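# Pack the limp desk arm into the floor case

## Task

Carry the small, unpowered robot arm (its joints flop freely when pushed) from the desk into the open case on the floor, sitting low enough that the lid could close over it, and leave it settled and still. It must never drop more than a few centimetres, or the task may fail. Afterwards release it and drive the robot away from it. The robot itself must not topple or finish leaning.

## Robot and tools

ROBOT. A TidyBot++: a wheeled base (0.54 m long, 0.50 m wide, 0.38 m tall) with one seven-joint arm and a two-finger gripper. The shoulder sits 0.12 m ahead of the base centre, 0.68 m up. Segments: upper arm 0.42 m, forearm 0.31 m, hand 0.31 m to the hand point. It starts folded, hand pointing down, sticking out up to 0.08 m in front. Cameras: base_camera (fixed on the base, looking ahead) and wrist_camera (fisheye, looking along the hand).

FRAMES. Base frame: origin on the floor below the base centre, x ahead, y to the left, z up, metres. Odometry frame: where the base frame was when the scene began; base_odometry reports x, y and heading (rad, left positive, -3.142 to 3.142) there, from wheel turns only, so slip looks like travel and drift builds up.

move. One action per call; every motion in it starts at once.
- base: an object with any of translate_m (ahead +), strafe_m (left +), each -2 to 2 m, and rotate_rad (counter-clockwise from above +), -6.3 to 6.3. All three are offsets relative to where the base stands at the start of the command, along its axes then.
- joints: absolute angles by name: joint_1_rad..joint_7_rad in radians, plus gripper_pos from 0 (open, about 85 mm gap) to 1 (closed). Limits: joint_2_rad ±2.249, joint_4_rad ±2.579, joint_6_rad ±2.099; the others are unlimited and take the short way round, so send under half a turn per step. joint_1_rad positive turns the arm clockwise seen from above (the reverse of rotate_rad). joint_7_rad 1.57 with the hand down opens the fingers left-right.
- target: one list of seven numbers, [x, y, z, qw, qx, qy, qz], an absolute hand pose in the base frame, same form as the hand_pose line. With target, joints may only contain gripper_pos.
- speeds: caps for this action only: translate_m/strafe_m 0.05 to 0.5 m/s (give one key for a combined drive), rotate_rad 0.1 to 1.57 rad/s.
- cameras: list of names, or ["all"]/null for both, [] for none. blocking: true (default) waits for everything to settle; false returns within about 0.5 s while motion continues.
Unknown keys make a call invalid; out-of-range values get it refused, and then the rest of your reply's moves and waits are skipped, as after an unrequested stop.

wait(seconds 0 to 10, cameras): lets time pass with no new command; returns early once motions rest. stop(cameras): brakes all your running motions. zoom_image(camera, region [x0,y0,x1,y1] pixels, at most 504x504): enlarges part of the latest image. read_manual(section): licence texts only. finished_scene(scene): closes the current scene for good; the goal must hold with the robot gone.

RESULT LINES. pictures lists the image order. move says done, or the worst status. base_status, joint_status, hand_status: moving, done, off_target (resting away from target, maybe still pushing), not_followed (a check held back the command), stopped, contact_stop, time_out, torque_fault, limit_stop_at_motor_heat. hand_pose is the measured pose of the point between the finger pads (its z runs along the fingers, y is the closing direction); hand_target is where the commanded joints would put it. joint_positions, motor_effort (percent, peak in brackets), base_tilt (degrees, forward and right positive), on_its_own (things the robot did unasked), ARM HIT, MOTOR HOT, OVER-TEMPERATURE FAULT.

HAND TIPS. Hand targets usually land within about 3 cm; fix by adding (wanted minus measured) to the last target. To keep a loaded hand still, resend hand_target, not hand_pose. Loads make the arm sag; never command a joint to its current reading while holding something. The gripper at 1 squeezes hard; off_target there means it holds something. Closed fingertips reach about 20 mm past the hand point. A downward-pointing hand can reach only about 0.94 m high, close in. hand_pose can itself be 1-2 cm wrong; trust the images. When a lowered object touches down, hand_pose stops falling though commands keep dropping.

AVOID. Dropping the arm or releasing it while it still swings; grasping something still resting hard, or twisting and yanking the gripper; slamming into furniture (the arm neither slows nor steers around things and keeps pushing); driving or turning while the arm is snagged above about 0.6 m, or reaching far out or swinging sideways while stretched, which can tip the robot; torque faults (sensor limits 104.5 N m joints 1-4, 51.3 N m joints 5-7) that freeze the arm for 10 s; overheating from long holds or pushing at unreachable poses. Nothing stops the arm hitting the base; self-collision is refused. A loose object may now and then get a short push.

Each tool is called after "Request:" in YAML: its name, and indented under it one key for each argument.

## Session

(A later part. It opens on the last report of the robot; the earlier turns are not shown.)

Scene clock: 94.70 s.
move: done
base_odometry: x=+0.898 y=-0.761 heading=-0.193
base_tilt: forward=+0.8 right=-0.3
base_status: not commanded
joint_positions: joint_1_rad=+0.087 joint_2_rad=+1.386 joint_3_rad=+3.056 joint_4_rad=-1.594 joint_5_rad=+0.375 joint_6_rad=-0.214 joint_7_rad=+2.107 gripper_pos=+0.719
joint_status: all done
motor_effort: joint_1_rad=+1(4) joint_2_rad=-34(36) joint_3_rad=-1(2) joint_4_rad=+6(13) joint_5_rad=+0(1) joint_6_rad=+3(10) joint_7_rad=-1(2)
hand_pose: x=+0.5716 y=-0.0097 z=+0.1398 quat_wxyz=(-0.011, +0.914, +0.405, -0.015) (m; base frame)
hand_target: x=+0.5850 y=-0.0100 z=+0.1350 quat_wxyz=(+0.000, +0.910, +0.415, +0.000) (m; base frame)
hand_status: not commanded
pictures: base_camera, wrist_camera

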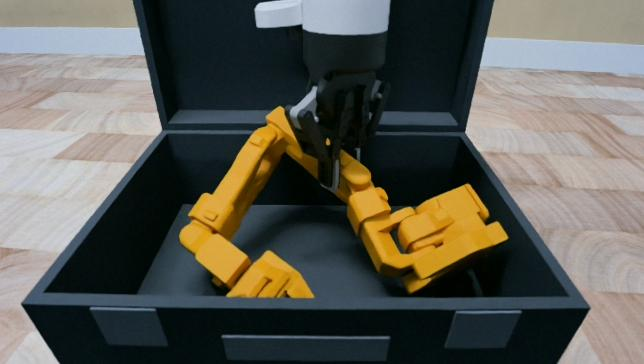

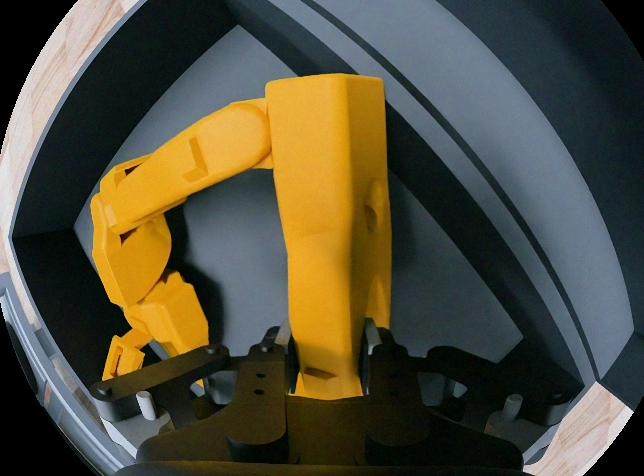

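Request:
move:
  joints: {"gripper_pos": 0.55}
  cameras: ["wrist_camera"]

Request:
move:
  target: [0.59, -0.02, 0.26, 0, 0.910, 0.4147, 0]

Scene clock: 96.07 s.
move: done
base_odometry: x=+0.898 y=-0.761 heading=-0.193
base_tilt: forward=+0.9 right=-0.3
base_status: not commanded
joint_positions: joint_1_rad=+0.087 joint_2_rad=+1.396 joint_3_rad=+3.056 joint_4_rad=-1.589 joint_5_rad=+0.375 joint_6_rad=-0.214 joint_7_rad=+2.107 gripper_pos=+0.550
joint_status: all done
motor_effort: joint_1_rad=+1(1) joint_2_rad=-36(38) joint_3_rad=-1(2) joint_4_rad=+2(5) joint_5_rad=-1(1) joint_6_rad=-1(2) joint_7_rad=-1(1)
hand_pose: x=+0.5702 y=-0.0096 z=+0.1359 quat_wxyz=(-0.012, +0.914, +0.405, -0.017) (m; base frame)
hand_target: x=+0.5850 y=-0.0100 z=+0.1350 quat_wxyz=(+0.000, +0.910, +0.415, +0.000) (m; base frame)
hand_status: not commanded
pictures: wrist_camera

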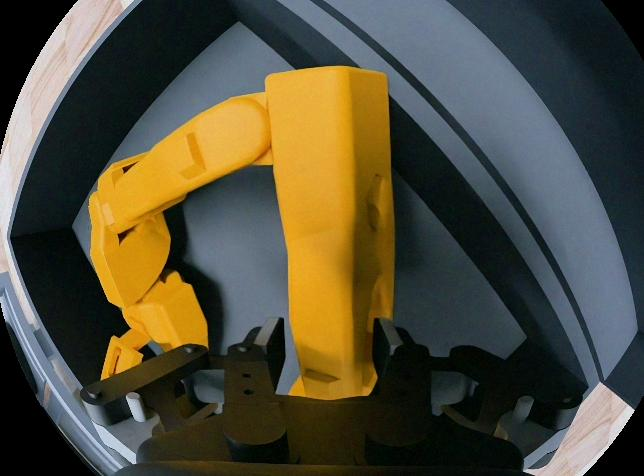

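Scene clock: 97.53 s.
move: off_target
base_odometry: x=+0.898 y=-0.761 heading=-0.193
base_tilt: forward=+0.9 right=-0.3
base_status: not commanded
joint_positions: joint_1_rad=+0.113 joint_2_rad=+1.150 joint_3_rad=+3.022 joint_4_rad=-1.710 joint_5_rad=+0.375 joint_6_rad=-0.279 joint_7_rad=+2.107 gripper_pos=+0.550
joint_status: not commanded
motor_effort: joint_1_rad=+0(1) joint_2_rad=-38(45) joint_3_rad=-2(3) joint_4_rad=+6(9) joint_5_rad=+0(1) joint_6_rad=+1(3) joint_7_rad=-1(1)
hand_pose: x=+0.5974 y=-0.0124 z=+0.2437 quat_wxyz=(+0.002, +0.915, +0.404, +0.012) (m; base frame)
hand_target: x=+0.5900 y=-0.0200 z=+0.2600 quat_wxyz=(+0.000, +0.910, +0.415, +0.000) (m; base frame)
hand_status: off_target (0.019 m and 1.9 deg from the pose sent, 0.126 m and 2.7 deg at the start)
pictures: base_camera, wrist_camera

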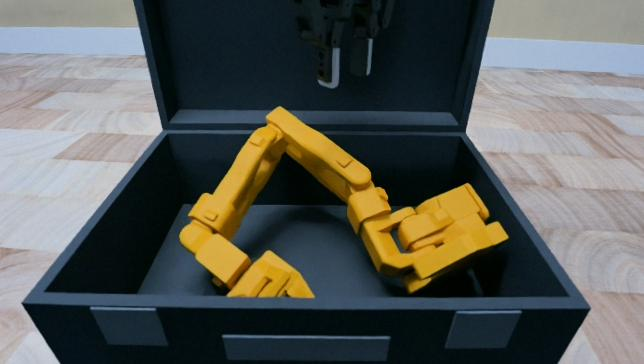

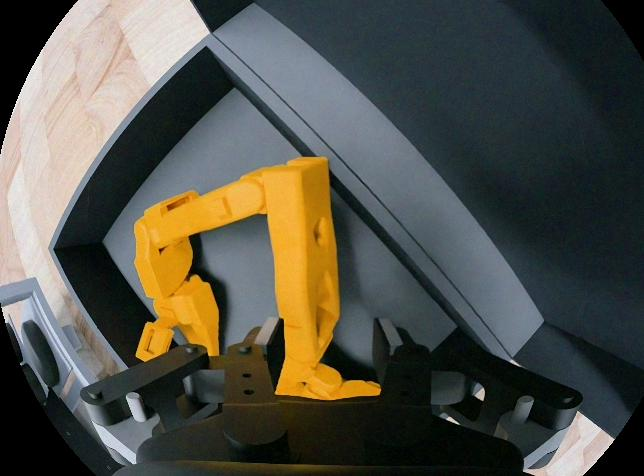

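Request:
move:
  target: [0.607, 0.03, 0.23, 0, 0.910, 0.4147, 0]
  joints: {"gripper_pos": 0.25}

Scene clock: 99.60 s.
move: off_target
base_odometry: x=+0.898 y=-0.761 heading=-0.193
base_tilt: forward=+0.9 right=-0.3
base_status: not commanded
joint_positions: joint_1_rad=+0.029 joint_2_rad=+1.189 joint_3_rad=+3.020 joint_4_rad=-1.643 joint_5_rad=+0.375 joint_6_rad=-0.283 joint_7_rad=+2.100 gripper_pos=+0.250
joint_status: all done
motor_effort: joint_1_rad=+0(3) joint_2_rad=-38(39) joint_3_rad=-2(4) joint_4_rad=+6(7) joint_5_rad=+0(1) joint_6_rad=+1(2) joint_7_rad=-1(1)
hand_pose: x=+0.6196 y=+0.0284 z=+0.2319 quat_wxyz=(+0.005, +0.900, +0.436, +0.024) (m; base frame)
hand_target: x=+0.6070 y=+0.0300 z=+0.2300 quat_wxyz=(+0.000, +0.910, +0.415, +0.000) (m; base frame)
hand_status: off_target (0.013 m and 3.9 deg from the pose sent, 0.046 m and 1.9 deg at the start)
pictures: base_camera, wrist_camera

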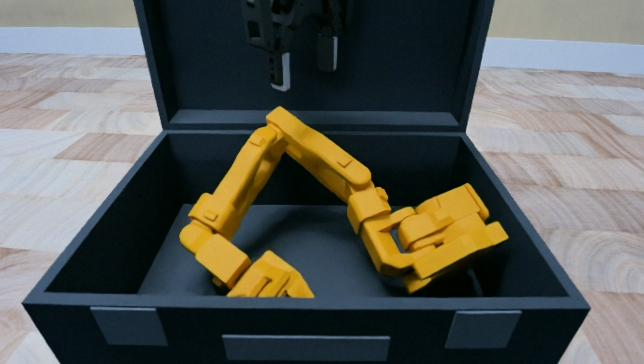

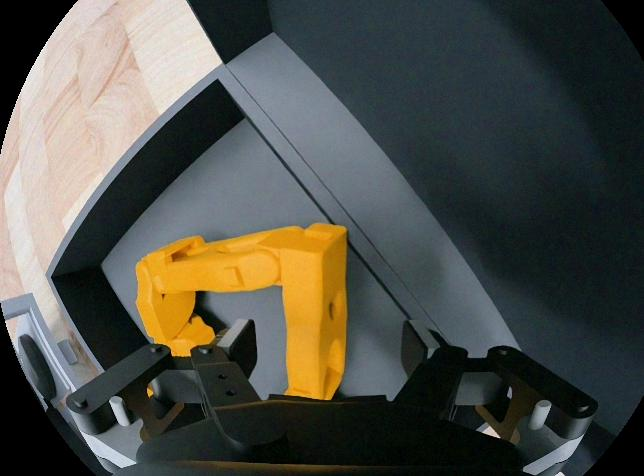

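Request:
move:
  target: [0.60, 0.032, 0.165, 0, 0.910, 0.4147, 0]

Scene clock: 101.17 s.
move: off_target
base_odometry: x=+0.898 y=-0.761 heading=-0.193
base_tilt: forward=+0.9 right=-0.3
base_status: not commanded
joint_positions: joint_1_rad=+0.020 joint_2_rad=+1.342 joint_3_rad=+3.036 joint_4_rad=-1.592 joint_5_rad=+0.375 joint_6_rad=-0.283 joint_7_rad=+2.084 gripper_pos=+0.250
joint_status: not commanded
motor_effort: joint_1_rad=+0(1) joint_2_rad=-38(41) joint_3_rad=-2(4) joint_4_rad=+3(6) joint_5_rad=+0(1) joint_6_rad=+0(1) joint_7_rad=-1(1)
hand_pose: x=+0.5764 y=+0.0253 z=+0.1617 quat_wxyz=(-0.012, +0.903, +0.428, -0.025) (m; base frame)
hand_target: x=+0.6000 y=+0.0320 z=+0.1650 quat_wxyz=(+0.000, +0.910, +0.415, +0.000) (m; base frame)
hand_status: off_target (0.025 m and 3.6 deg from the pose sent, 0.070 m and 3.9 deg at the start)
pictures: base_camera, wrist_camera

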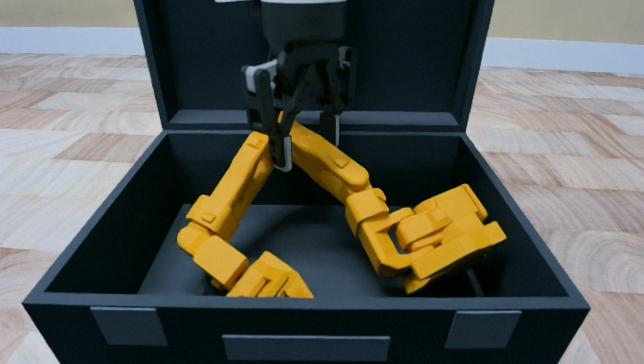

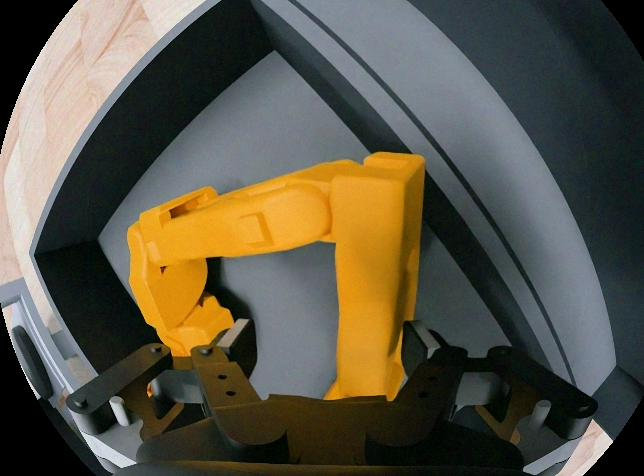

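Request:
move:
  target: [0.628, 0.04, 0.195, 0, 0.910, 0.4147, 0]
  cameras: []

Request:
move:
  target: [0.635, 0.038, 0.15, 0, 0.910, 0.4147, 0]

Scene clock: 102.40 s.
move: off_target
base_odometry: x=+0.898 y=-0.761 heading=-0.193
base_tilt: forward=+0.9 right=-0.3
base_status: not commanded
joint_positions: joint_1_rad=+0.020 joint_2_rad=+1.309 joint_3_rad=+3.030 joint_4_rad=-1.521 joint_5_rad=+0.375 joint_6_rad=-0.326 joint_7_rad=+2.084 gripper_pos=+0.250
joint_status: not commanded
motor_effort: joint_1_rad=+0(1) joint_2_rad=-39(41) joint_3_rad=-2(3) joint_4_rad=+6(6) joint_5_rad=+0(1) joint_6_rad=+0(1) joint_7_rad=-1(1)
hand_pose: x=+0.6243 y=+0.0235 z=+0.1837 quat_wxyz=(+0.006, +0.905, +0.426, +0.002) (m; base frame)
hand_target: x=+0.6280 y=+0.0400 z=+0.1950 quat_wxyz=(+0.000, +0.910, +0.415, +0.000) (m; base frame)
hand_status: off_target (0.020 m and 1.6 deg from the pose sent, 0.063 m and 3.6 deg at the start)
pictures: none
No camera images: "cameras" was empty.

Scene clock: 103.33 s.
move: off_target
base_odometry: x=+0.898 y=-0.761 heading=-0.193
base_tilt: forward=+0.9 right=-0.3
base_status: not commanded
joint_positions: joint_1_rad=+0.016 joint_2_rad=+1.328 joint_3_rad=+3.024 joint_4_rad=-1.471 joint_5_rad=+0.375 joint_6_rad=-0.369 joint_7_rad=+2.084 gripper_pos=+0.250
joint_status: not commanded
motor_effort: joint_1_rad=+1(1) joint_2_rad=-30(40) joint_3_rad=+0(2) joint_4_rad=+13(15) joint_5_rad=+1(1) joint_6_rad=+10(11) joint_7_rad=-1(2)
hand_pose: x=+0.6325 y=+0.0235 z=+0.1792 quat_wxyz=(+0.008, +0.905, +0.425, -0.004) (m; base frame)
hand_target: x=+0.6350 y=+0.0380 z=+0.1500 quat_wxyz=(+0.000, +0.910, +0.415, +0.000) (m; base frame)
hand_status: off_target (0.033 m and 1.7 deg from the pose sent, 0.038 m and 1.6 deg at the start)
pictures: base_camera, wrist_camera

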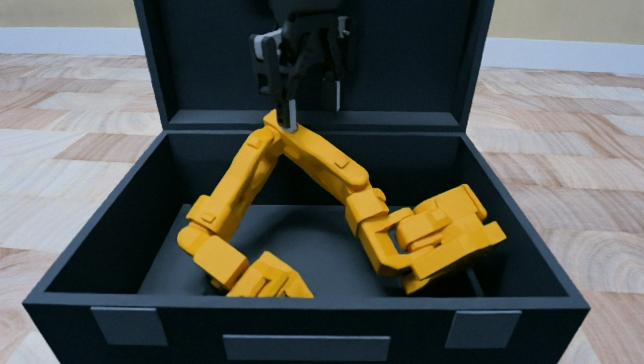

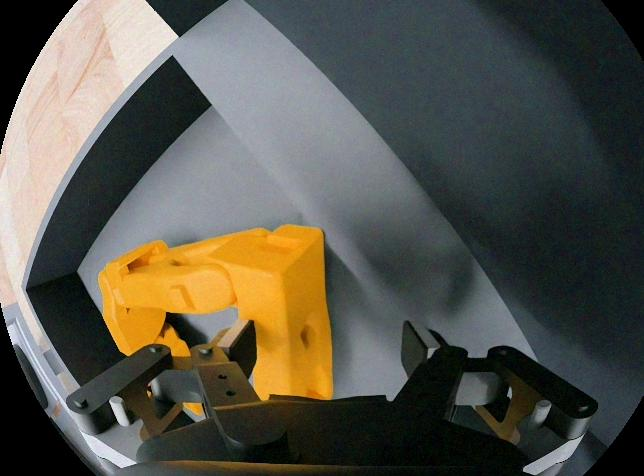

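Request:
zoom_image:
  camera: "base_camera"
  region: [160, 90, 540, 310]

Scaled by 1.326.

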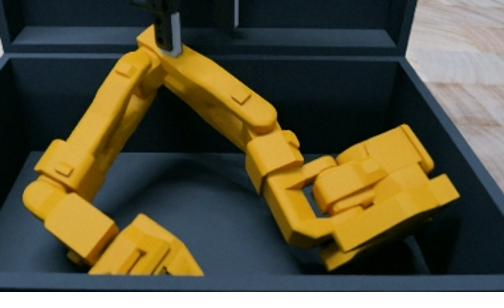

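Request:
move:
  target: [0.55, -0.03, 0.36, 0, 0.910, 0.4147, 0]

Request:
zoom_image:
  camera: "wrist_camera"
  region: [80, 60, 500, 420]

Request:
zoom_image:
  camera: "base_camera"
  region: [340, 150, 540, 310]

Scene clock: 107.63 s.
move: off_target
base_odometry: x=+0.898 y=-0.761 heading=-0.193
base_tilt: forward=+0.9 right=-0.3
base_status: not commanded
joint_positions: joint_1_rad=+0.175 joint_2_rad=+0.864 joint_3_rad=+2.977 joint_4_rad=-1.889 joint_5_rad=+0.375 joint_6_rad=-0.373 joint_7_rad=+2.130 gripper_pos=+0.250
joint_status: not commanded
motor_effort: joint_1_rad=+0(2) joint_2_rad=-33(49) joint_3_rad=-2(3) joint_4_rad=+7(13) joint_5_rad=+0(1) joint_6_rad=+1(10) joint_7_rad=-1(2)
hand_pose: x=+0.5701 y=-0.0299 z=+0.3577 quat_wxyz=(+0.015, +0.913, +0.407, +0.018) (m; base frame)
hand_target: x=+0.5500 y=-0.0300 z=+0.3600 quat_wxyz=(+0.000, +0.910, +0.415, +0.000) (m; base frame)
hand_status: off_target (0.020 m and 2.9 deg from the pose sent, 0.206 m and 1.7 deg at the start)
pictures: base_camera, wrist_camera

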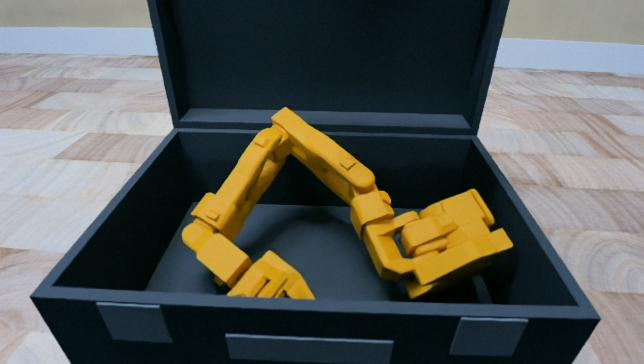

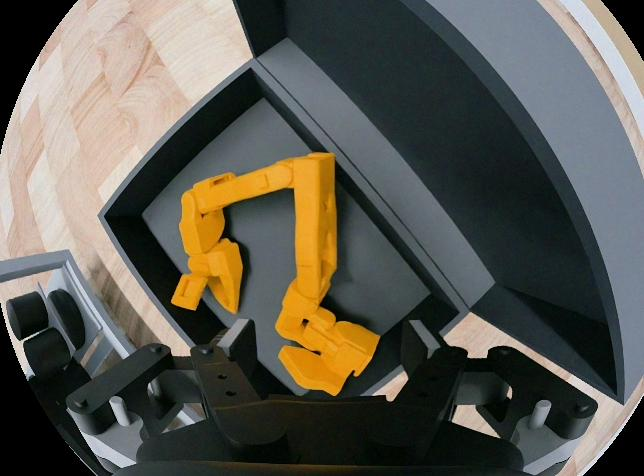

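Scaled by 1.200.

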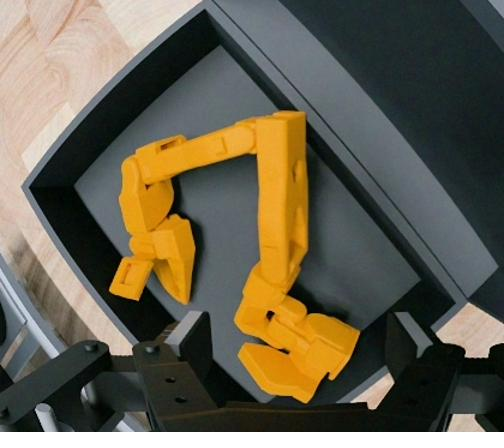

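Scaled by 2.520.

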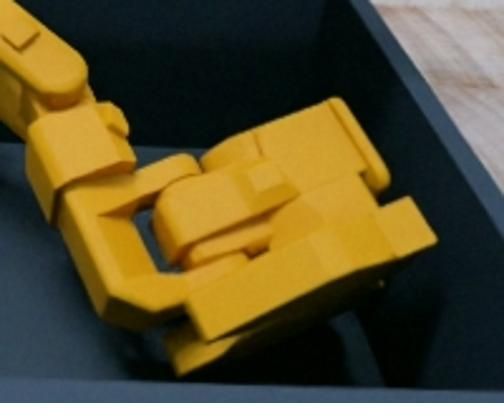

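Request:
move:
  target: [0.57, -0.015, 0.22, 0, 0.910, 0.4147, 0]
  joints: {"gripper_pos": 0.5}
  cameras: []

Request:
move:
  target: [0.585, -0.012, 0.135, 0, 0.910, 0.4147, 0]

Scene clock: 111.40 s.
move: off_target
base_odometry: x=+0.898 y=-0.761 heading=-0.193
base_tilt: forward=+0.9 right=-0.3
base_status: not commanded
joint_positions: joint_1_rad=+0.123 joint_2_rad=+1.195 joint_3_rad=+3.029 joint_4_rad=-1.776 joint_5_rad=+0.375 joint_6_rad=-0.276 joint_7_rad=+2.117 gripper_pos=+0.500
joint_status: all done
motor_effort: joint_1_rad=+0(1) joint_2_rad=-35(38) joint_3_rad=-2(3) joint_4_rad=+2(7) joint_5_rad=+0(1) joint_6_rad=+0(1) joint_7_rad=-1(1)
hand_pose: x=+0.5375 y=-0.0151 z=+0.2193 quat_wxyz=(-0.022, +0.913, +0.406, -0.036) (m; base frame)
hand_target: x=+0.5700 y=-0.0150 z=+0.2200 quat_wxyz=(+0.000, +0.910, +0.415, +0.000) (m; base frame)
hand_status: off_target (0.033 m and 4.9 deg from the pose sent, 0.139 m and 2.9 deg at the start)
pictures: none
No camera images: "cameras" was empty.

Scene clock: 112.60 s.
move: off_target
base_odometry: x=+0.898 y=-0.761 heading=-0.193
base_tilt: forward=+0.9 right=-0.3
base_status: not commanded
joint_positions: joint_1_rad=+0.101 joint_2_rad=+1.393 joint_3_rad=+3.048 joint_4_rad=-1.596 joint_5_rad=+0.375 joint_6_rad=-0.236 joint_7_rad=+2.117 gripper_pos=+0.500
joint_status: not commanded
motor_effort: joint_1_rad=+0(1) joint_2_rad=-37(39) joint_3_rad=-2(2) joint_4_rad=+2(4) joint_5_rad=-1(1) joint_6_rad=+0(2) joint_7_rad=-1(1)
hand_pose: x=+0.5606 y=-0.0123 z=+0.1373 quat_wxyz=(-0.019, +0.914, +0.404, -0.028) (m; base frame)
hand_target: x=+0.5850 y=-0.0120 z=+0.1350 quat_wxyz=(+0.000, +0.910, +0.415, +0.000) (m; base frame)
hand_status: off_target (0.025 m and 4.0 deg from the pose sent, 0.097 m and 4.9 deg at the start)
pictures: base_camera, wrist_camera

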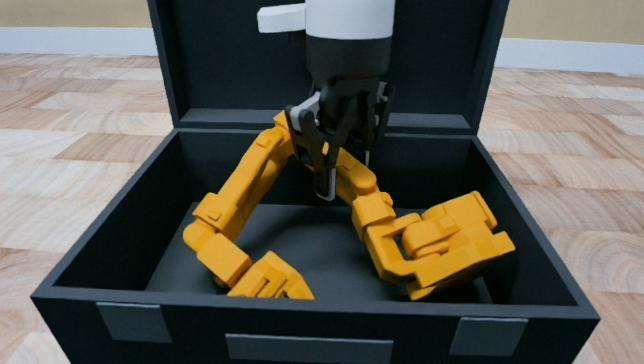

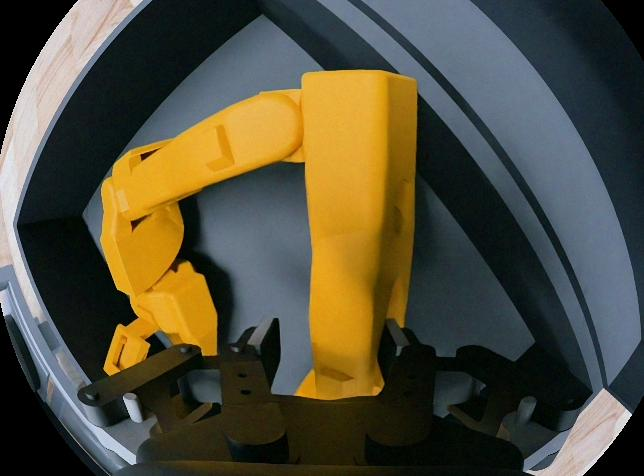

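Request:
move:
  target: [0.595, -0.02, 0.128, 0, 0.910, 0.4147, 0]
  cameras: []

Request:
move:
  joints: {"gripper_pos": 0.81}
  cameras: ["wrist_camera"]

Request:
move:
  target: [0.57, -0.02, 0.24, 0, 0.910, 0.4147, 0]

Scene clock: 113.87 s.
move: off_target
base_odometry: x=+0.898 y=-0.761 heading=-0.193
base_tilt: forward=+0.9 right=-0.3
base_status: not commanded
joint_positions: joint_1_rad=+0.101 joint_2_rad=+1.414 joint_3_rad=+3.048 joint_4_rad=-1.546 joint_5_rad=+0.375 joint_6_rad=-0.236 joint_7_rad=+2.117 gripper_pos=+0.500
joint_status: not commanded
motor_effort: joint_1_rad=+1(2) joint_2_rad=-39(39) joint_3_rad=-2(2) joint_4_rad=+4(5) joint_5_rad=+0(1) joint_6_rad=+1(1) joint_7_rad=-1(1)
hand_pose: x=+0.5806 y=-0.0141 z=+0.1299 quat_wxyz=(-0.012, +0.915, +0.402, -0.014) (m; base frame)
hand_target: x=+0.5950 y=-0.0200 z=+0.1280 quat_wxyz=(+0.000, +0.910, +0.415, +0.000) (m; base frame)
hand_status: off_target (0.016 m and 2.6 deg from the pose sent, 0.036 m and 4.0 deg at the start)
pictures: none
No camera images: "cameras" was empty.

Scene clock: 114.57 s.
move: off_target
base_odometry: x=+0.898 y=-0.761 heading=-0.193
base_tilt: forward=+0.9 right=-0.3
base_status: not commanded
joint_positions: joint_1_rad=+0.102 joint_2_rad=+1.405 joint_3_rad=+3.054 joint_4_rad=-1.545 joint_5_rad=+0.375 joint_6_rad=-0.235 joint_7_rad=+2.117 gripper_pos=+0.751
joint_status: gripper_pos off_target (ended at +0.751, target +0.810)
motor_effort: joint_1_rad=-1(4) joint_2_rad=-33(39) joint_3_rad=-4(8) joint_4_rad=+4(7) joint_5_rad=-1(1) joint_6_rad=+2(3) joint_7_rad=-1(1)
hand_pose: x=+0.5856 y=-0.0188 z=+0.1338 quat_wxyz=(-0.007, +0.916, +0.402, -0.012) (m; base frame)
hand_target: x=+0.5950 y=-0.0200 z=+0.1280 quat_wxyz=(+0.000, +0.910, +0.415, +0.000) (m; base frame)
hand_status: not commanded
pictures: wrist_camera

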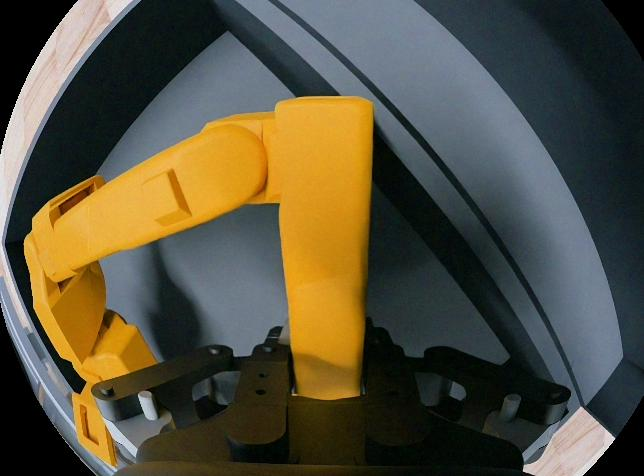

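Scene clock: 115.90 s.
move: off_target
base_odometry: x=+0.898 y=-0.761 heading=-0.193
base_tilt: forward=+0.9 right=-0.3
base_status: not commanded
joint_positions: joint_1_rad=+0.102 joint_2_rad=+1.192 joint_3_rad=+3.051 joint_4_rad=-1.755 joint_5_rad=+0.375 joint_6_rad=-0.234 joint_7_rad=+2.117 gripper_pos=+0.751
joint_status: not commanded
motor_effort: joint_1_rad=+0(1) joint_2_rad=-41(45) joint_3_rad=-2(4) joint_4_rad=+3(7) joint_5_rad=-1(1) joint_6_rad=-1(6) joint_7_rad=-1(1)
hand_pose: x=+0.5637 y=-0.0171 z=+0.2201 quat_wxyz=(-0.004, +0.912, +0.410, -0.010) (m; base frame)
hand_target: x=+0.5700 y=-0.0200 z=+0.2400 quat_wxyz=(+0.000, +0.910, +0.415, +0.000) (m; base frame)
hand_status: off_target (0.021 m and 1.4 deg from the pose sent, 0.107 m and 2.2 deg at the start)
pictures: base_camera, wrist_camera

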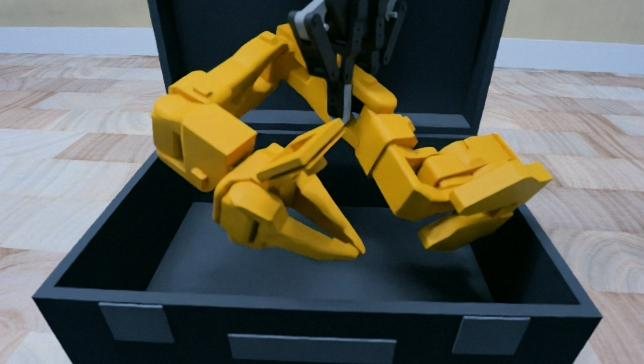

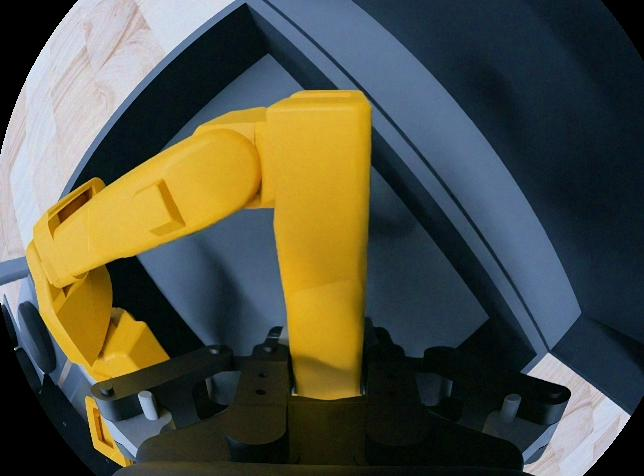

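Request:
move:
  target: [0.55, -0.01, 0.32, 0, 0.910, 0.4147, 0]
  cameras: []

Request:
move:
  target: [0.57, 0.0, 0.33, 0, 0.82, 0.5724, 0]
  cameras: []

Request:
move:
  target: [0.60, 0.02, 0.33, 0, 0.7193, 0.6947, 0]

Scene clock: 118.63 s.
move: off_target
base_odometry: x=+0.898 y=-0.761 heading=-0.193
base_tilt: forward=+0.9 right=-0.3
base_status: not commanded
joint_positions: joint_1_rad=+0.103 joint_2_rad=+0.989 joint_3_rad=+3.014 joint_4_rad=-1.885 joint_5_rad=+0.375 joint_6_rad=-0.255 joint_7_rad=+2.117 gripper_pos=+0.751
joint_status: not commanded
motor_effort: joint_1_rad=+0(1) joint_2_rad=-39(42) joint_3_rad=-3(3) joint_4_rad=+5(6) joint_5_rad=-1(1) joint_6_rad=+0(1) joint_7_rad=-1(1)
hand_pose: x=+0.5633 y=-0.0015 z=+0.3022 quat_wxyz=(+0.001, +0.906, +0.423, +0.018) (m; base frame)
hand_target: x=+0.5500 y=-0.0100 z=+0.3200 quat_wxyz=(+0.000, +0.910, +0.415, +0.000) (m; base frame)
hand_status: off_target (0.024 m and 2.3 deg from the pose sent, 0.101 m and 1.4 deg at the start)
pictures: none
No camera images: "cameras" was empty.

Scene clock: 119.80 s.
move: off_target
base_odometry: x=+0.898 y=-0.761 heading=-0.193
base_tilt: forward=+0.9 right=-0.3
base_status: not commanded
joint_positions: joint_1_rad=+0.134 joint_2_rad=+0.989 joint_3_rad=+2.928 joint_4_rad=-1.851 joint_5_rad=+0.418 joint_6_rad=-0.344 joint_7_rad=+2.320 gripper_pos=+0.751
joint_status: not commanded
motor_effort: joint_1_rad=+0(1) joint_2_rad=-39(40) joint_3_rad=-4(5) joint_4_rad=+5(7) joint_5_rad=-1(1) joint_6_rad=-1(1) joint_7_rad=-1(1)
hand_pose: x=+0.5625 y=+0.0185 z=+0.3100 quat_wxyz=(-0.018, +0.844, +0.535, +0.010) (m; base frame)
hand_target: x=+0.5700 y=+0.0000 z=+0.3300 quat_wxyz=(+0.000, +0.820, +0.572, +0.000) (m; base frame)
hand_status: off_target (0.028 m and 5.6 deg from the pose sent, 0.029 m and 19.8 deg at the start)
pictures: none
No camera images: "cameras" was empty.

Scene clock: 121.10 s.
move: off_target
base_odometry: x=+0.898 y=-0.761 heading=-0.193
base_tilt: forward=+0.9 right=-0.3
base_status: not commanded
joint_positions: joint_1_rad=+0.134 joint_2_rad=+1.013 joint_3_rad=+2.862 joint_4_rad=-1.739 joint_5_rad=+0.451 joint_6_rad=-0.438 joint_7_rad=+2.571 gripper_pos=+0.751
joint_status: not commanded
motor_effort: joint_1_rad=+0(1) joint_2_rad=-41(41) joint_3_rad=-5(6) joint_4_rad=+8(9) joint_5_rad=-1(1) joint_6_rad=-1(2) joint_7_rad=-1(1)
hand_pose: x=+0.5964 y=+0.0388 z=+0.3160 quat_wxyz=(-0.017, +0.755, +0.655, +0.019) (m; base frame)
hand_target: x=+0.6000 y=+0.0200 z=+0.3300 quat_wxyz=(+0.000, +0.719, +0.695, +0.000) (m; base frame)
hand_status: off_target (0.024 m and 6.8 deg from the pose sent, 0.043 m and 23.4 deg at the start)
pictures: base_camera, wrist_camera

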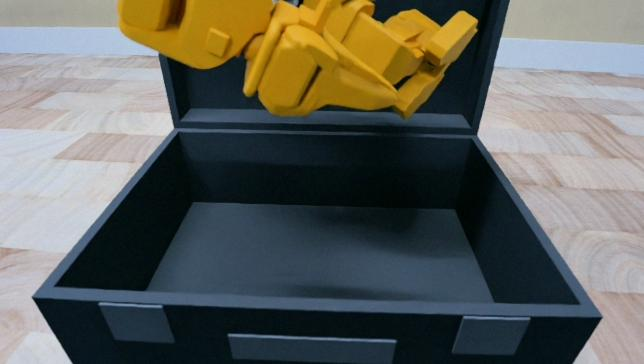

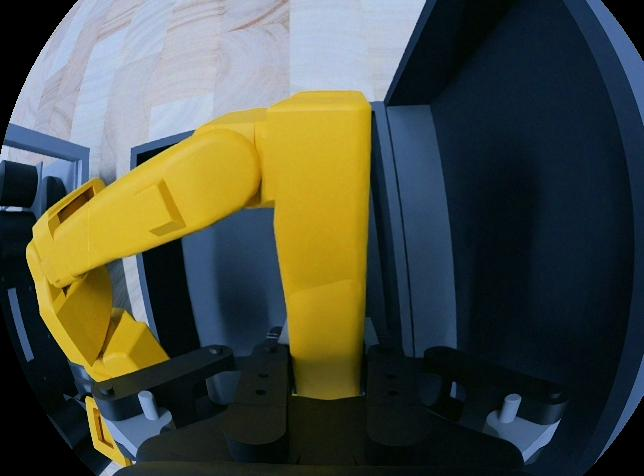

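Request:
move:
  target: [0.62, 0.005, 0.25, 0, 0.69, 0.7238, 0]

Scene clock: 125.17 s.
move: off_target
base_odometry: x=+0.898 y=-0.761 heading=-0.193
base_tilt: forward=+0.9 right=-0.3
base_status: not commanded
joint_positions: joint_1_rad=+0.137 joint_2_rad=+1.220 joint_3_rad=+2.863 joint_4_rad=-1.620 joint_5_rad=+0.536 joint_6_rad=-0.439 joint_7_rad=+2.631 gripper_pos=+0.751
joint_status: not commanded
motor_effort: joint_1_rad=+1(1) joint_2_rad=-42(46) joint_3_rad=-6(6) joint_4_rad=+6(9) joint_5_rad=-1(1) joint_6_rad=-2(2) joint_7_rad=-1(1)
hand_pose: x=+0.5888 y=+0.0340 z=+0.2304 quat_wxyz=(-0.039, +0.721, +0.692, -0.008) (m; base frame)
hand_target: x=+0.6200 y=+0.0050 z=+0.2500 quat_wxyz=(+0.000, +0.690, +0.724, +0.000) (m; base frame)
hand_status: off_target (0.047 m and 6.8 deg from the pose sent, 0.078 m and 11.3 deg at the start)
pictures: base_camera, wrist_camera

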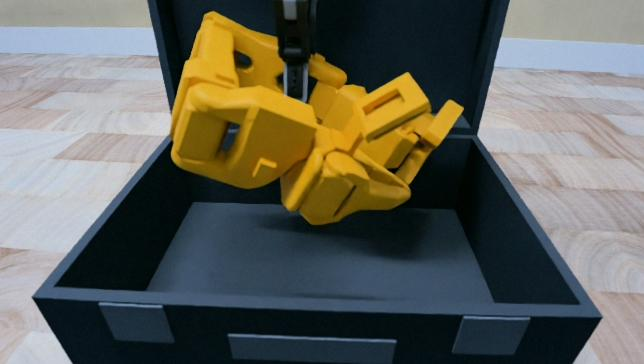

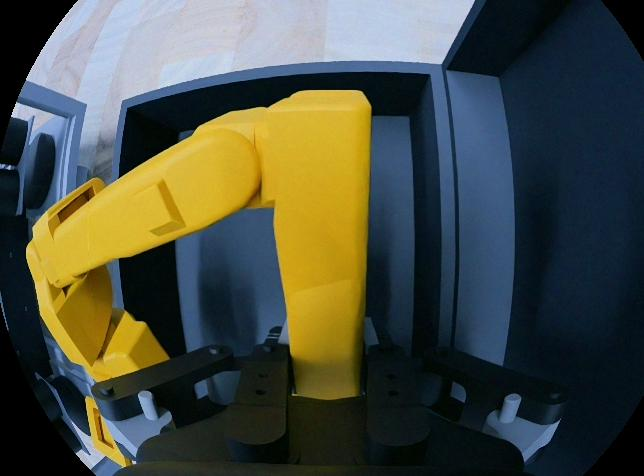

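Request:
move:
  target: [0.64, 0.012, 0.185, 0.035, 0.69, 0.723, 0.008]

Scene clock: 128.03 s.
move: off_target
base_odometry: x=+0.898 y=-0.761 heading=-0.193
base_tilt: forward=+0.9 right=-0.3
base_status: not commanded
joint_positions: joint_1_rad=+0.070 joint_2_rad=+1.338 joint_3_rad=+2.951 joint_4_rad=-1.552 joint_5_rad=+0.613 joint_6_rad=-0.373 joint_7_rad=+2.577 gripper_pos=+0.751
joint_status: not commanded
motor_effort: joint_1_rad=+1(3) joint_2_rad=-43(44) joint_3_rad=-2(6) joint_4_rad=+8(10) joint_5_rad=+1(2) joint_6_rad=+1(2) joint_7_rad=+0(1)
hand_pose: x=+0.5910 y=+0.0184 z=+0.1715 quat_wxyz=(-0.010, +0.707, +0.707, -0.028) (m; base frame)
hand_target: x=+0.6400 y=+0.0120 z=+0.1850 quat_wxyz=(+0.035, +0.690, +0.723, +0.008) (m; base frame)
hand_status: off_target (0.051 m and 7.1 deg from the pose sent, 0.072 m and 10.0 deg at the start)
pictures: base_camera, wrist_camera

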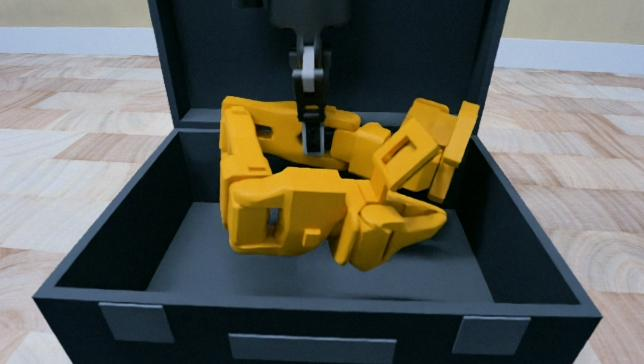

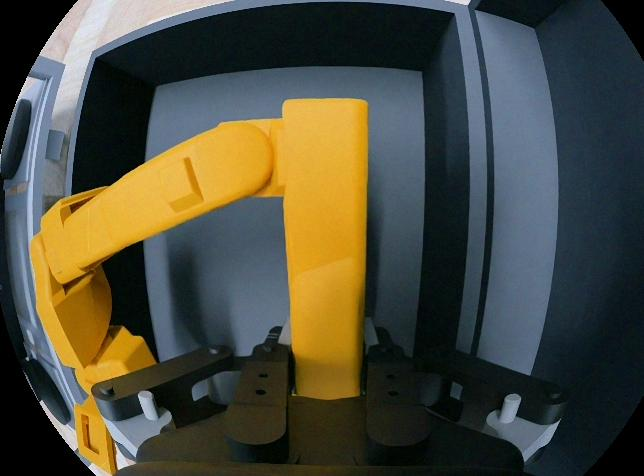

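Request:
move:
  target: [0.645, 0.03, 0.135, 0.045, 0.69, 0.723, 0.036]

Scene clock: 129.97 s.
move: off_target
base_odometry: x=+0.898 y=-0.761 heading=-0.193
base_tilt: forward=+0.9 right=-0.3
base_status: not commanded
joint_positions: joint_1_rad=+0.022 joint_2_rad=+1.448 joint_3_rad=+3.018 joint_4_rad=-1.502 joint_5_rad=+0.679 joint_6_rad=-0.224 joint_7_rad=+2.487 gripper_pos=+0.751
joint_status: not commanded
motor_effort: joint_1_rad=+0(2) joint_2_rad=-44(45) joint_3_rad=-2(3) joint_4_rad=+3(9) joint_5_rad=+0(2) joint_6_rad=-1(2) joint_7_rad=-1(1)
hand_pose: x=+0.6016 y=+0.0242 z=+0.1173 quat_wxyz=(+0.012, +0.706, +0.708, +0.000) (m; base frame)
hand_target: x=+0.6450 y=+0.0300 z=+0.1350 quat_wxyz=(+0.045, +0.689, +0.722, +0.036) (m; base frame)
hand_status: off_target (0.047 m and 6.2 deg from the pose sent, 0.066 m and 10.0 deg at the start)
pictures: base_camera, wrist_camera

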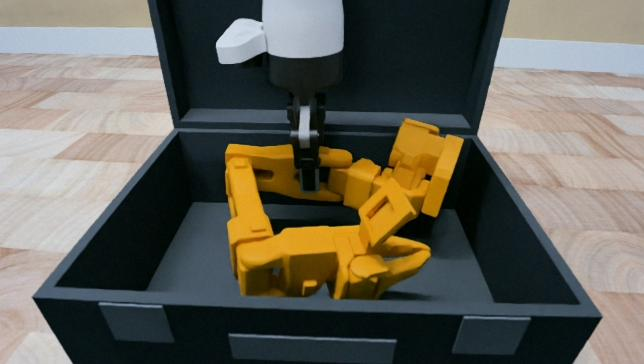

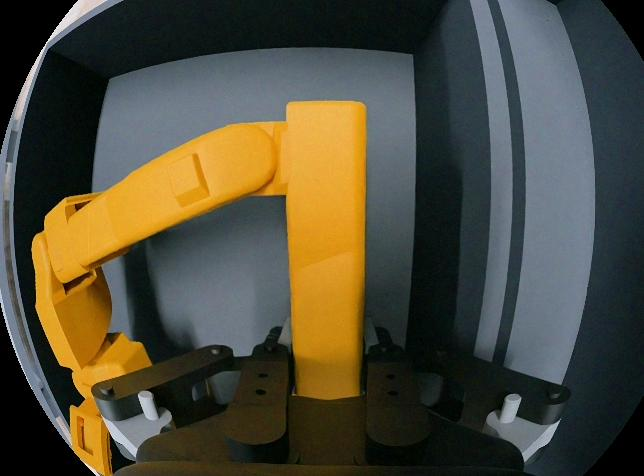

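Request:
move:
  target: [0.63, 0.03, 0.105, 0.039, 0.69, 0.723, 0.036]

Scene clock: 131.40 s.
move: off_target
base_odometry: x=+0.898 y=-0.761 heading=-0.193
base_tilt: forward=+0.9 right=-0.3
base_status: not commanded
joint_positions: joint_1_rad=+0.010 joint_2_rad=+1.483 joint_3_rad=+3.047 joint_4_rad=-1.489 joint_5_rad=+0.698 joint_6_rad=-0.175 joint_7_rad=+2.458 gripper_pos=+0.751
joint_status: not commanded
motor_effort: joint_1_rad=+1(1) joint_2_rad=-41(43) joint_3_rad=-3(3) joint_4_rad=+1(4) joint_5_rad=-1(1) joint_6_rad=+0(1) joint_7_rad=-1(1)
hand_pose: x=+0.6020 y=+0.0205 z=+0.1003 quat_wxyz=(+0.019, +0.706, +0.708, +0.006) (m; base frame)
hand_target: x=+0.6300 y=+0.0300 z=+0.1050 quat_wxyz=(+0.039, +0.689, +0.722, +0.036) (m; base frame)
hand_status: off_target (0.030 m and 4.9 deg from the pose sent, 0.032 m and 5.8 deg at the start)
pictures: base_camera, wrist_camera

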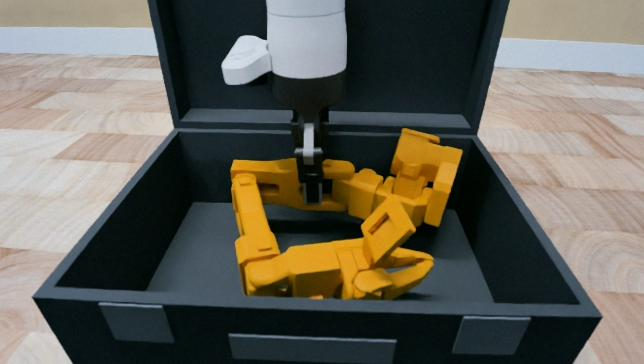

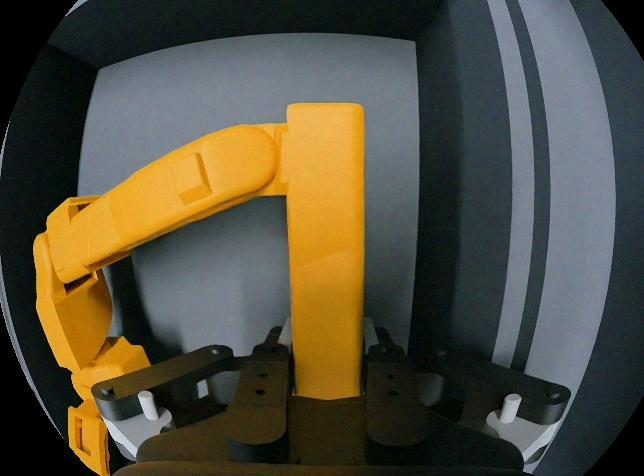

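Request:
move:
  target: [0.612, 0.033, 0.078, 0.03, 0.69, 0.723, 0.034]

Scene clock: 132.93 s.
move: off_target
base_odometry: x=+0.898 y=-0.761 heading=-0.193
base_tilt: forward=+0.9 right=-0.3
base_status: not commanded
joint_positions: joint_1_rad=-0.003 joint_2_rad=+1.556 joint_3_rad=+3.076 joint_4_rad=-1.467 joint_5_rad=+0.714 joint_6_rad=-0.126 joint_7_rad=+2.432 gripper_pos=+0.751
joint_status: not commanded
motor_effort: joint_1_rad=+0(1) joint_2_rad=-40(44) joint_3_rad=-3(4) joint_4_rad=+2(3) joint_5_rad=+0(1) joint_6_rad=+0(2) joint_7_rad=-1(2)
hand_pose: x=+0.5834 y=+0.0179 z=+0.0661 quat_wxyz=(+0.014, +0.706, +0.708, +0.002) (m; base frame)
hand_target: x=+0.6120 y=+0.0330 z=+0.0780 quat_wxyz=(+0.030, +0.690, +0.723, +0.034) (m; base frame)
hand_status: off_target (0.034 m and 4.8 deg from the pose sent, 0.027 m and 4.3 deg at the start)
pictures: base_camera, wrist_camera

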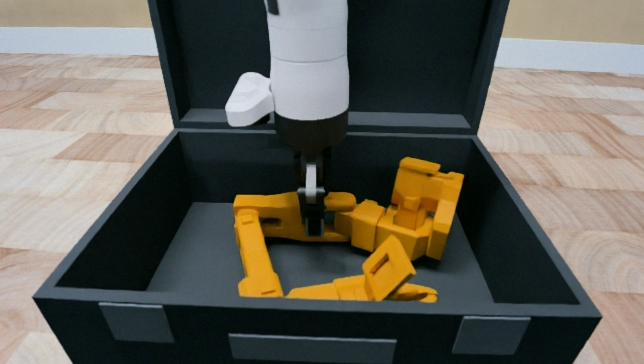

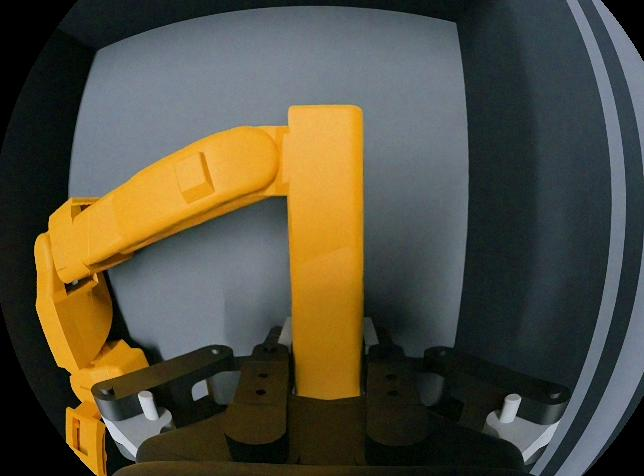

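Request:
move:
  target: [0.614, 0.033, 0.058, 0.02, 0.69, 0.723, 0.032]

Scene clock: 134.13 s.
move: off_target
base_odometry: x=+0.898 y=-0.761 heading=-0.193
base_tilt: forward=+0.9 right=-0.3
base_status: not commanded
joint_positions: joint_1_rad=+0.009 joint_2_rad=+1.570 joint_3_rad=+3.056 joint_4_rad=-1.435 joint_5_rad=+0.714 joint_6_rad=-0.146 joint_7_rad=+2.434 gripper_pos=+0.751
joint_status: not commanded
motor_effort: joint_1_rad=-2(2) joint_2_rad=-34(40) joint_3_rad=-3(4) joint_4_rad=+9(9) joint_5_rad=+0(1) joint_6_rad=+7(8) joint_7_rad=-1(2)
hand_pose: x=+0.5903 y=+0.0207 z=+0.0617 quat_wxyz=(+0.012, +0.711, +0.704, +0.005) (m; base frame)
hand_target: x=+0.6140 y=+0.0330 z=+0.0580 quat_wxyz=(+0.020, +0.690, +0.723, +0.032) (m; base frame)
hand_status: off_target (0.027 m and 4.5 deg from the pose sent, 0.035 m and 4.3 deg at the start)
pictures: base_camera, wrist_camera

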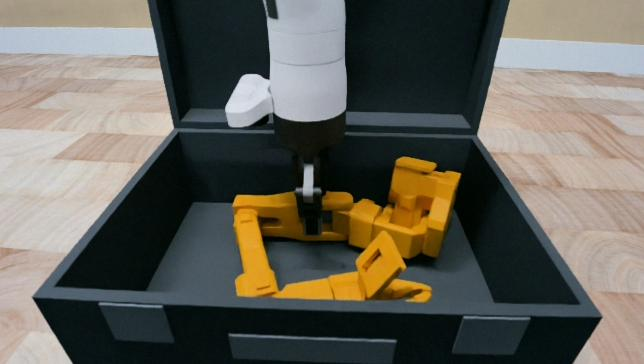

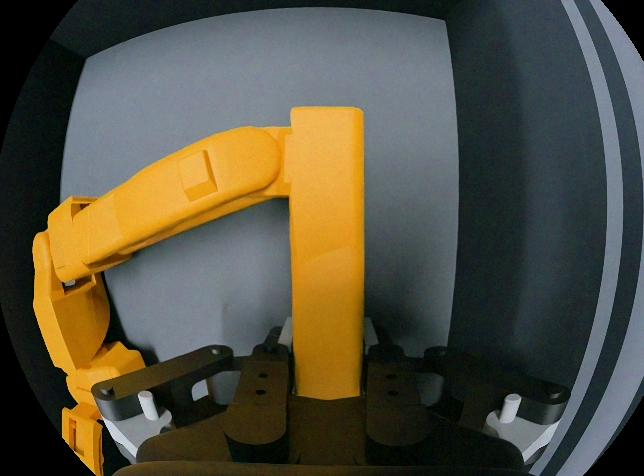

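Request:
move:
  joints: {"gripper_pos": 0.74}
  cameras: []

Request:
move:
  joints: {"gripper_pos": 0.72}
  cameras: []

Request:
move:
  joints: {"gripper_pos": 0.55}

Scene clock: 134.90 s.
move: done
base_odometry: x=+0.898 y=-0.761 heading=-0.193
base_tilt: forward=+0.9 right=-0.3
base_status: not commanded
joint_positions: joint_1_rad=+0.009 joint_2_rad=+1.572 joint_3_rad=+3.056 joint_4_rad=-1.433 joint_5_rad=+0.714 joint_6_rad=-0.146 joint_7_rad=+2.434 gripper_pos=+0.739
joint_status: all done
motor_effort: joint_1_rad=-2(2) joint_2_rad=-35(36) joint_3_rad=-4(4) joint_4_rad=+9(10) joint_5_rad=-1(1) joint_6_rad=+7(7) joint_7_rad=-1(2)
hand_pose: x=+0.5907 y=+0.0208 z=+0.0611 quat_wxyz=(+0.013, +0.711, +0.703, +0.006) (m; base frame)
hand_target: x=+0.6140 y=+0.0330 z=+0.0580 quat_wxyz=(+0.020, +0.690, +0.723, +0.032) (m; base frame)
hand_status: not commanded
pictures: none
No camera images: "cameras" was empty.

Scene clock: 135.50 s.
move: done
base_odometry: x=+0.898 y=-0.761 heading=-0.193
base_tilt: forward=+0.9 right=-0.3
base_status: not commanded
joint_positions: joint_1_rad=+0.009 joint_2_rad=+1.591 joint_3_rad=+3.049 joint_4_rad=-1.412 joint_5_rad=+0.714 joint_6_rad=-0.146 joint_7_rad=+2.434 gripper_pos=+0.720
joint_status: all done
motor_effort: joint_1_rad=+0(1) joint_2_rad=-39(40) joint_3_rad=-2(3) joint_4_rad=+4(7) joint_5_rad=+0(0) joint_6_rad=+2(5) joint_7_rad=-1(1)
hand_pose: x=+0.5922 y=+0.0248 z=+0.0534 quat_wxyz=(+0.011, +0.711, +0.703, +0.009) (m; base frame)
hand_target: x=+0.6140 y=+0.0330 z=+0.0580 quat_wxyz=(+0.020, +0.690, +0.723, +0.032) (m; base frame)
hand_status: not commanded
pictures: none
No camera images: "cameras" was empty.

Scene clock: 136.10 s.
move: done
base_odometry: x=+0.898 y=-0.761 heading=-0.193
base_tilt: forward=+0.9 right=-0.3
base_status: not commanded
joint_positions: joint_1_rad=+0.009 joint_2_rad=+1.593 joint_3_rad=+3.048 joint_4_rad=-1.409 joint_5_rad=+0.714 joint_6_rad=-0.146 joint_7_rad=+2.434 gripper_pos=+0.550
joint_status: all done
motor_effort: joint_1_rad=+0(1) joint_2_rad=-39(42) joint_3_rad=-2(2) joint_4_rad=+5(6) joint_5_rad=-1(1) joint_6_rad=+1(2) joint_7_rad=-1(1)
hand_pose: x=+0.5922 y=+0.0253 z=+0.0525 quat_wxyz=(+0.011, +0.711, +0.703, +0.009) (m; base frame)
hand_target: x=+0.6140 y=+0.0330 z=+0.0580 quat_wxyz=(+0.020, +0.690, +0.723, +0.032) (m; base frame)
hand_status: not commanded
pictures: base_camera, wrist_camera

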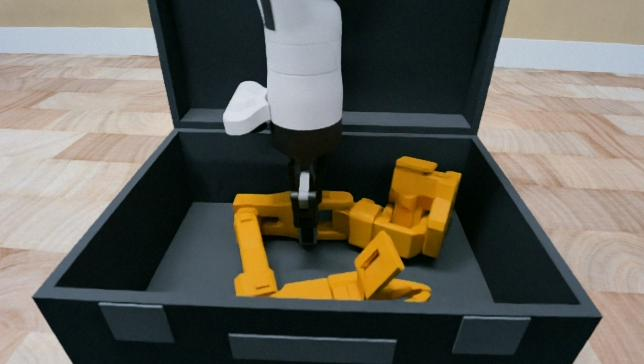

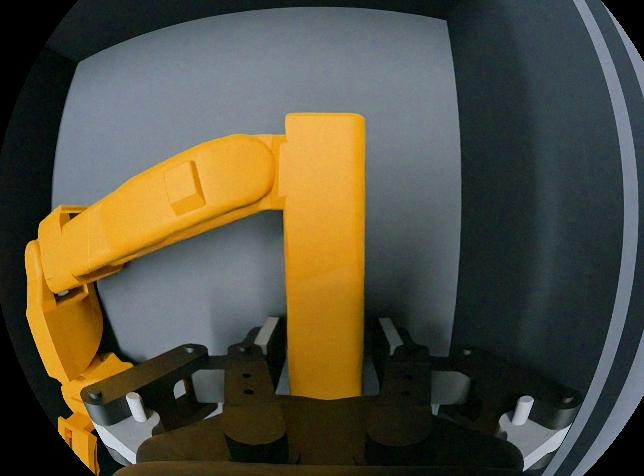

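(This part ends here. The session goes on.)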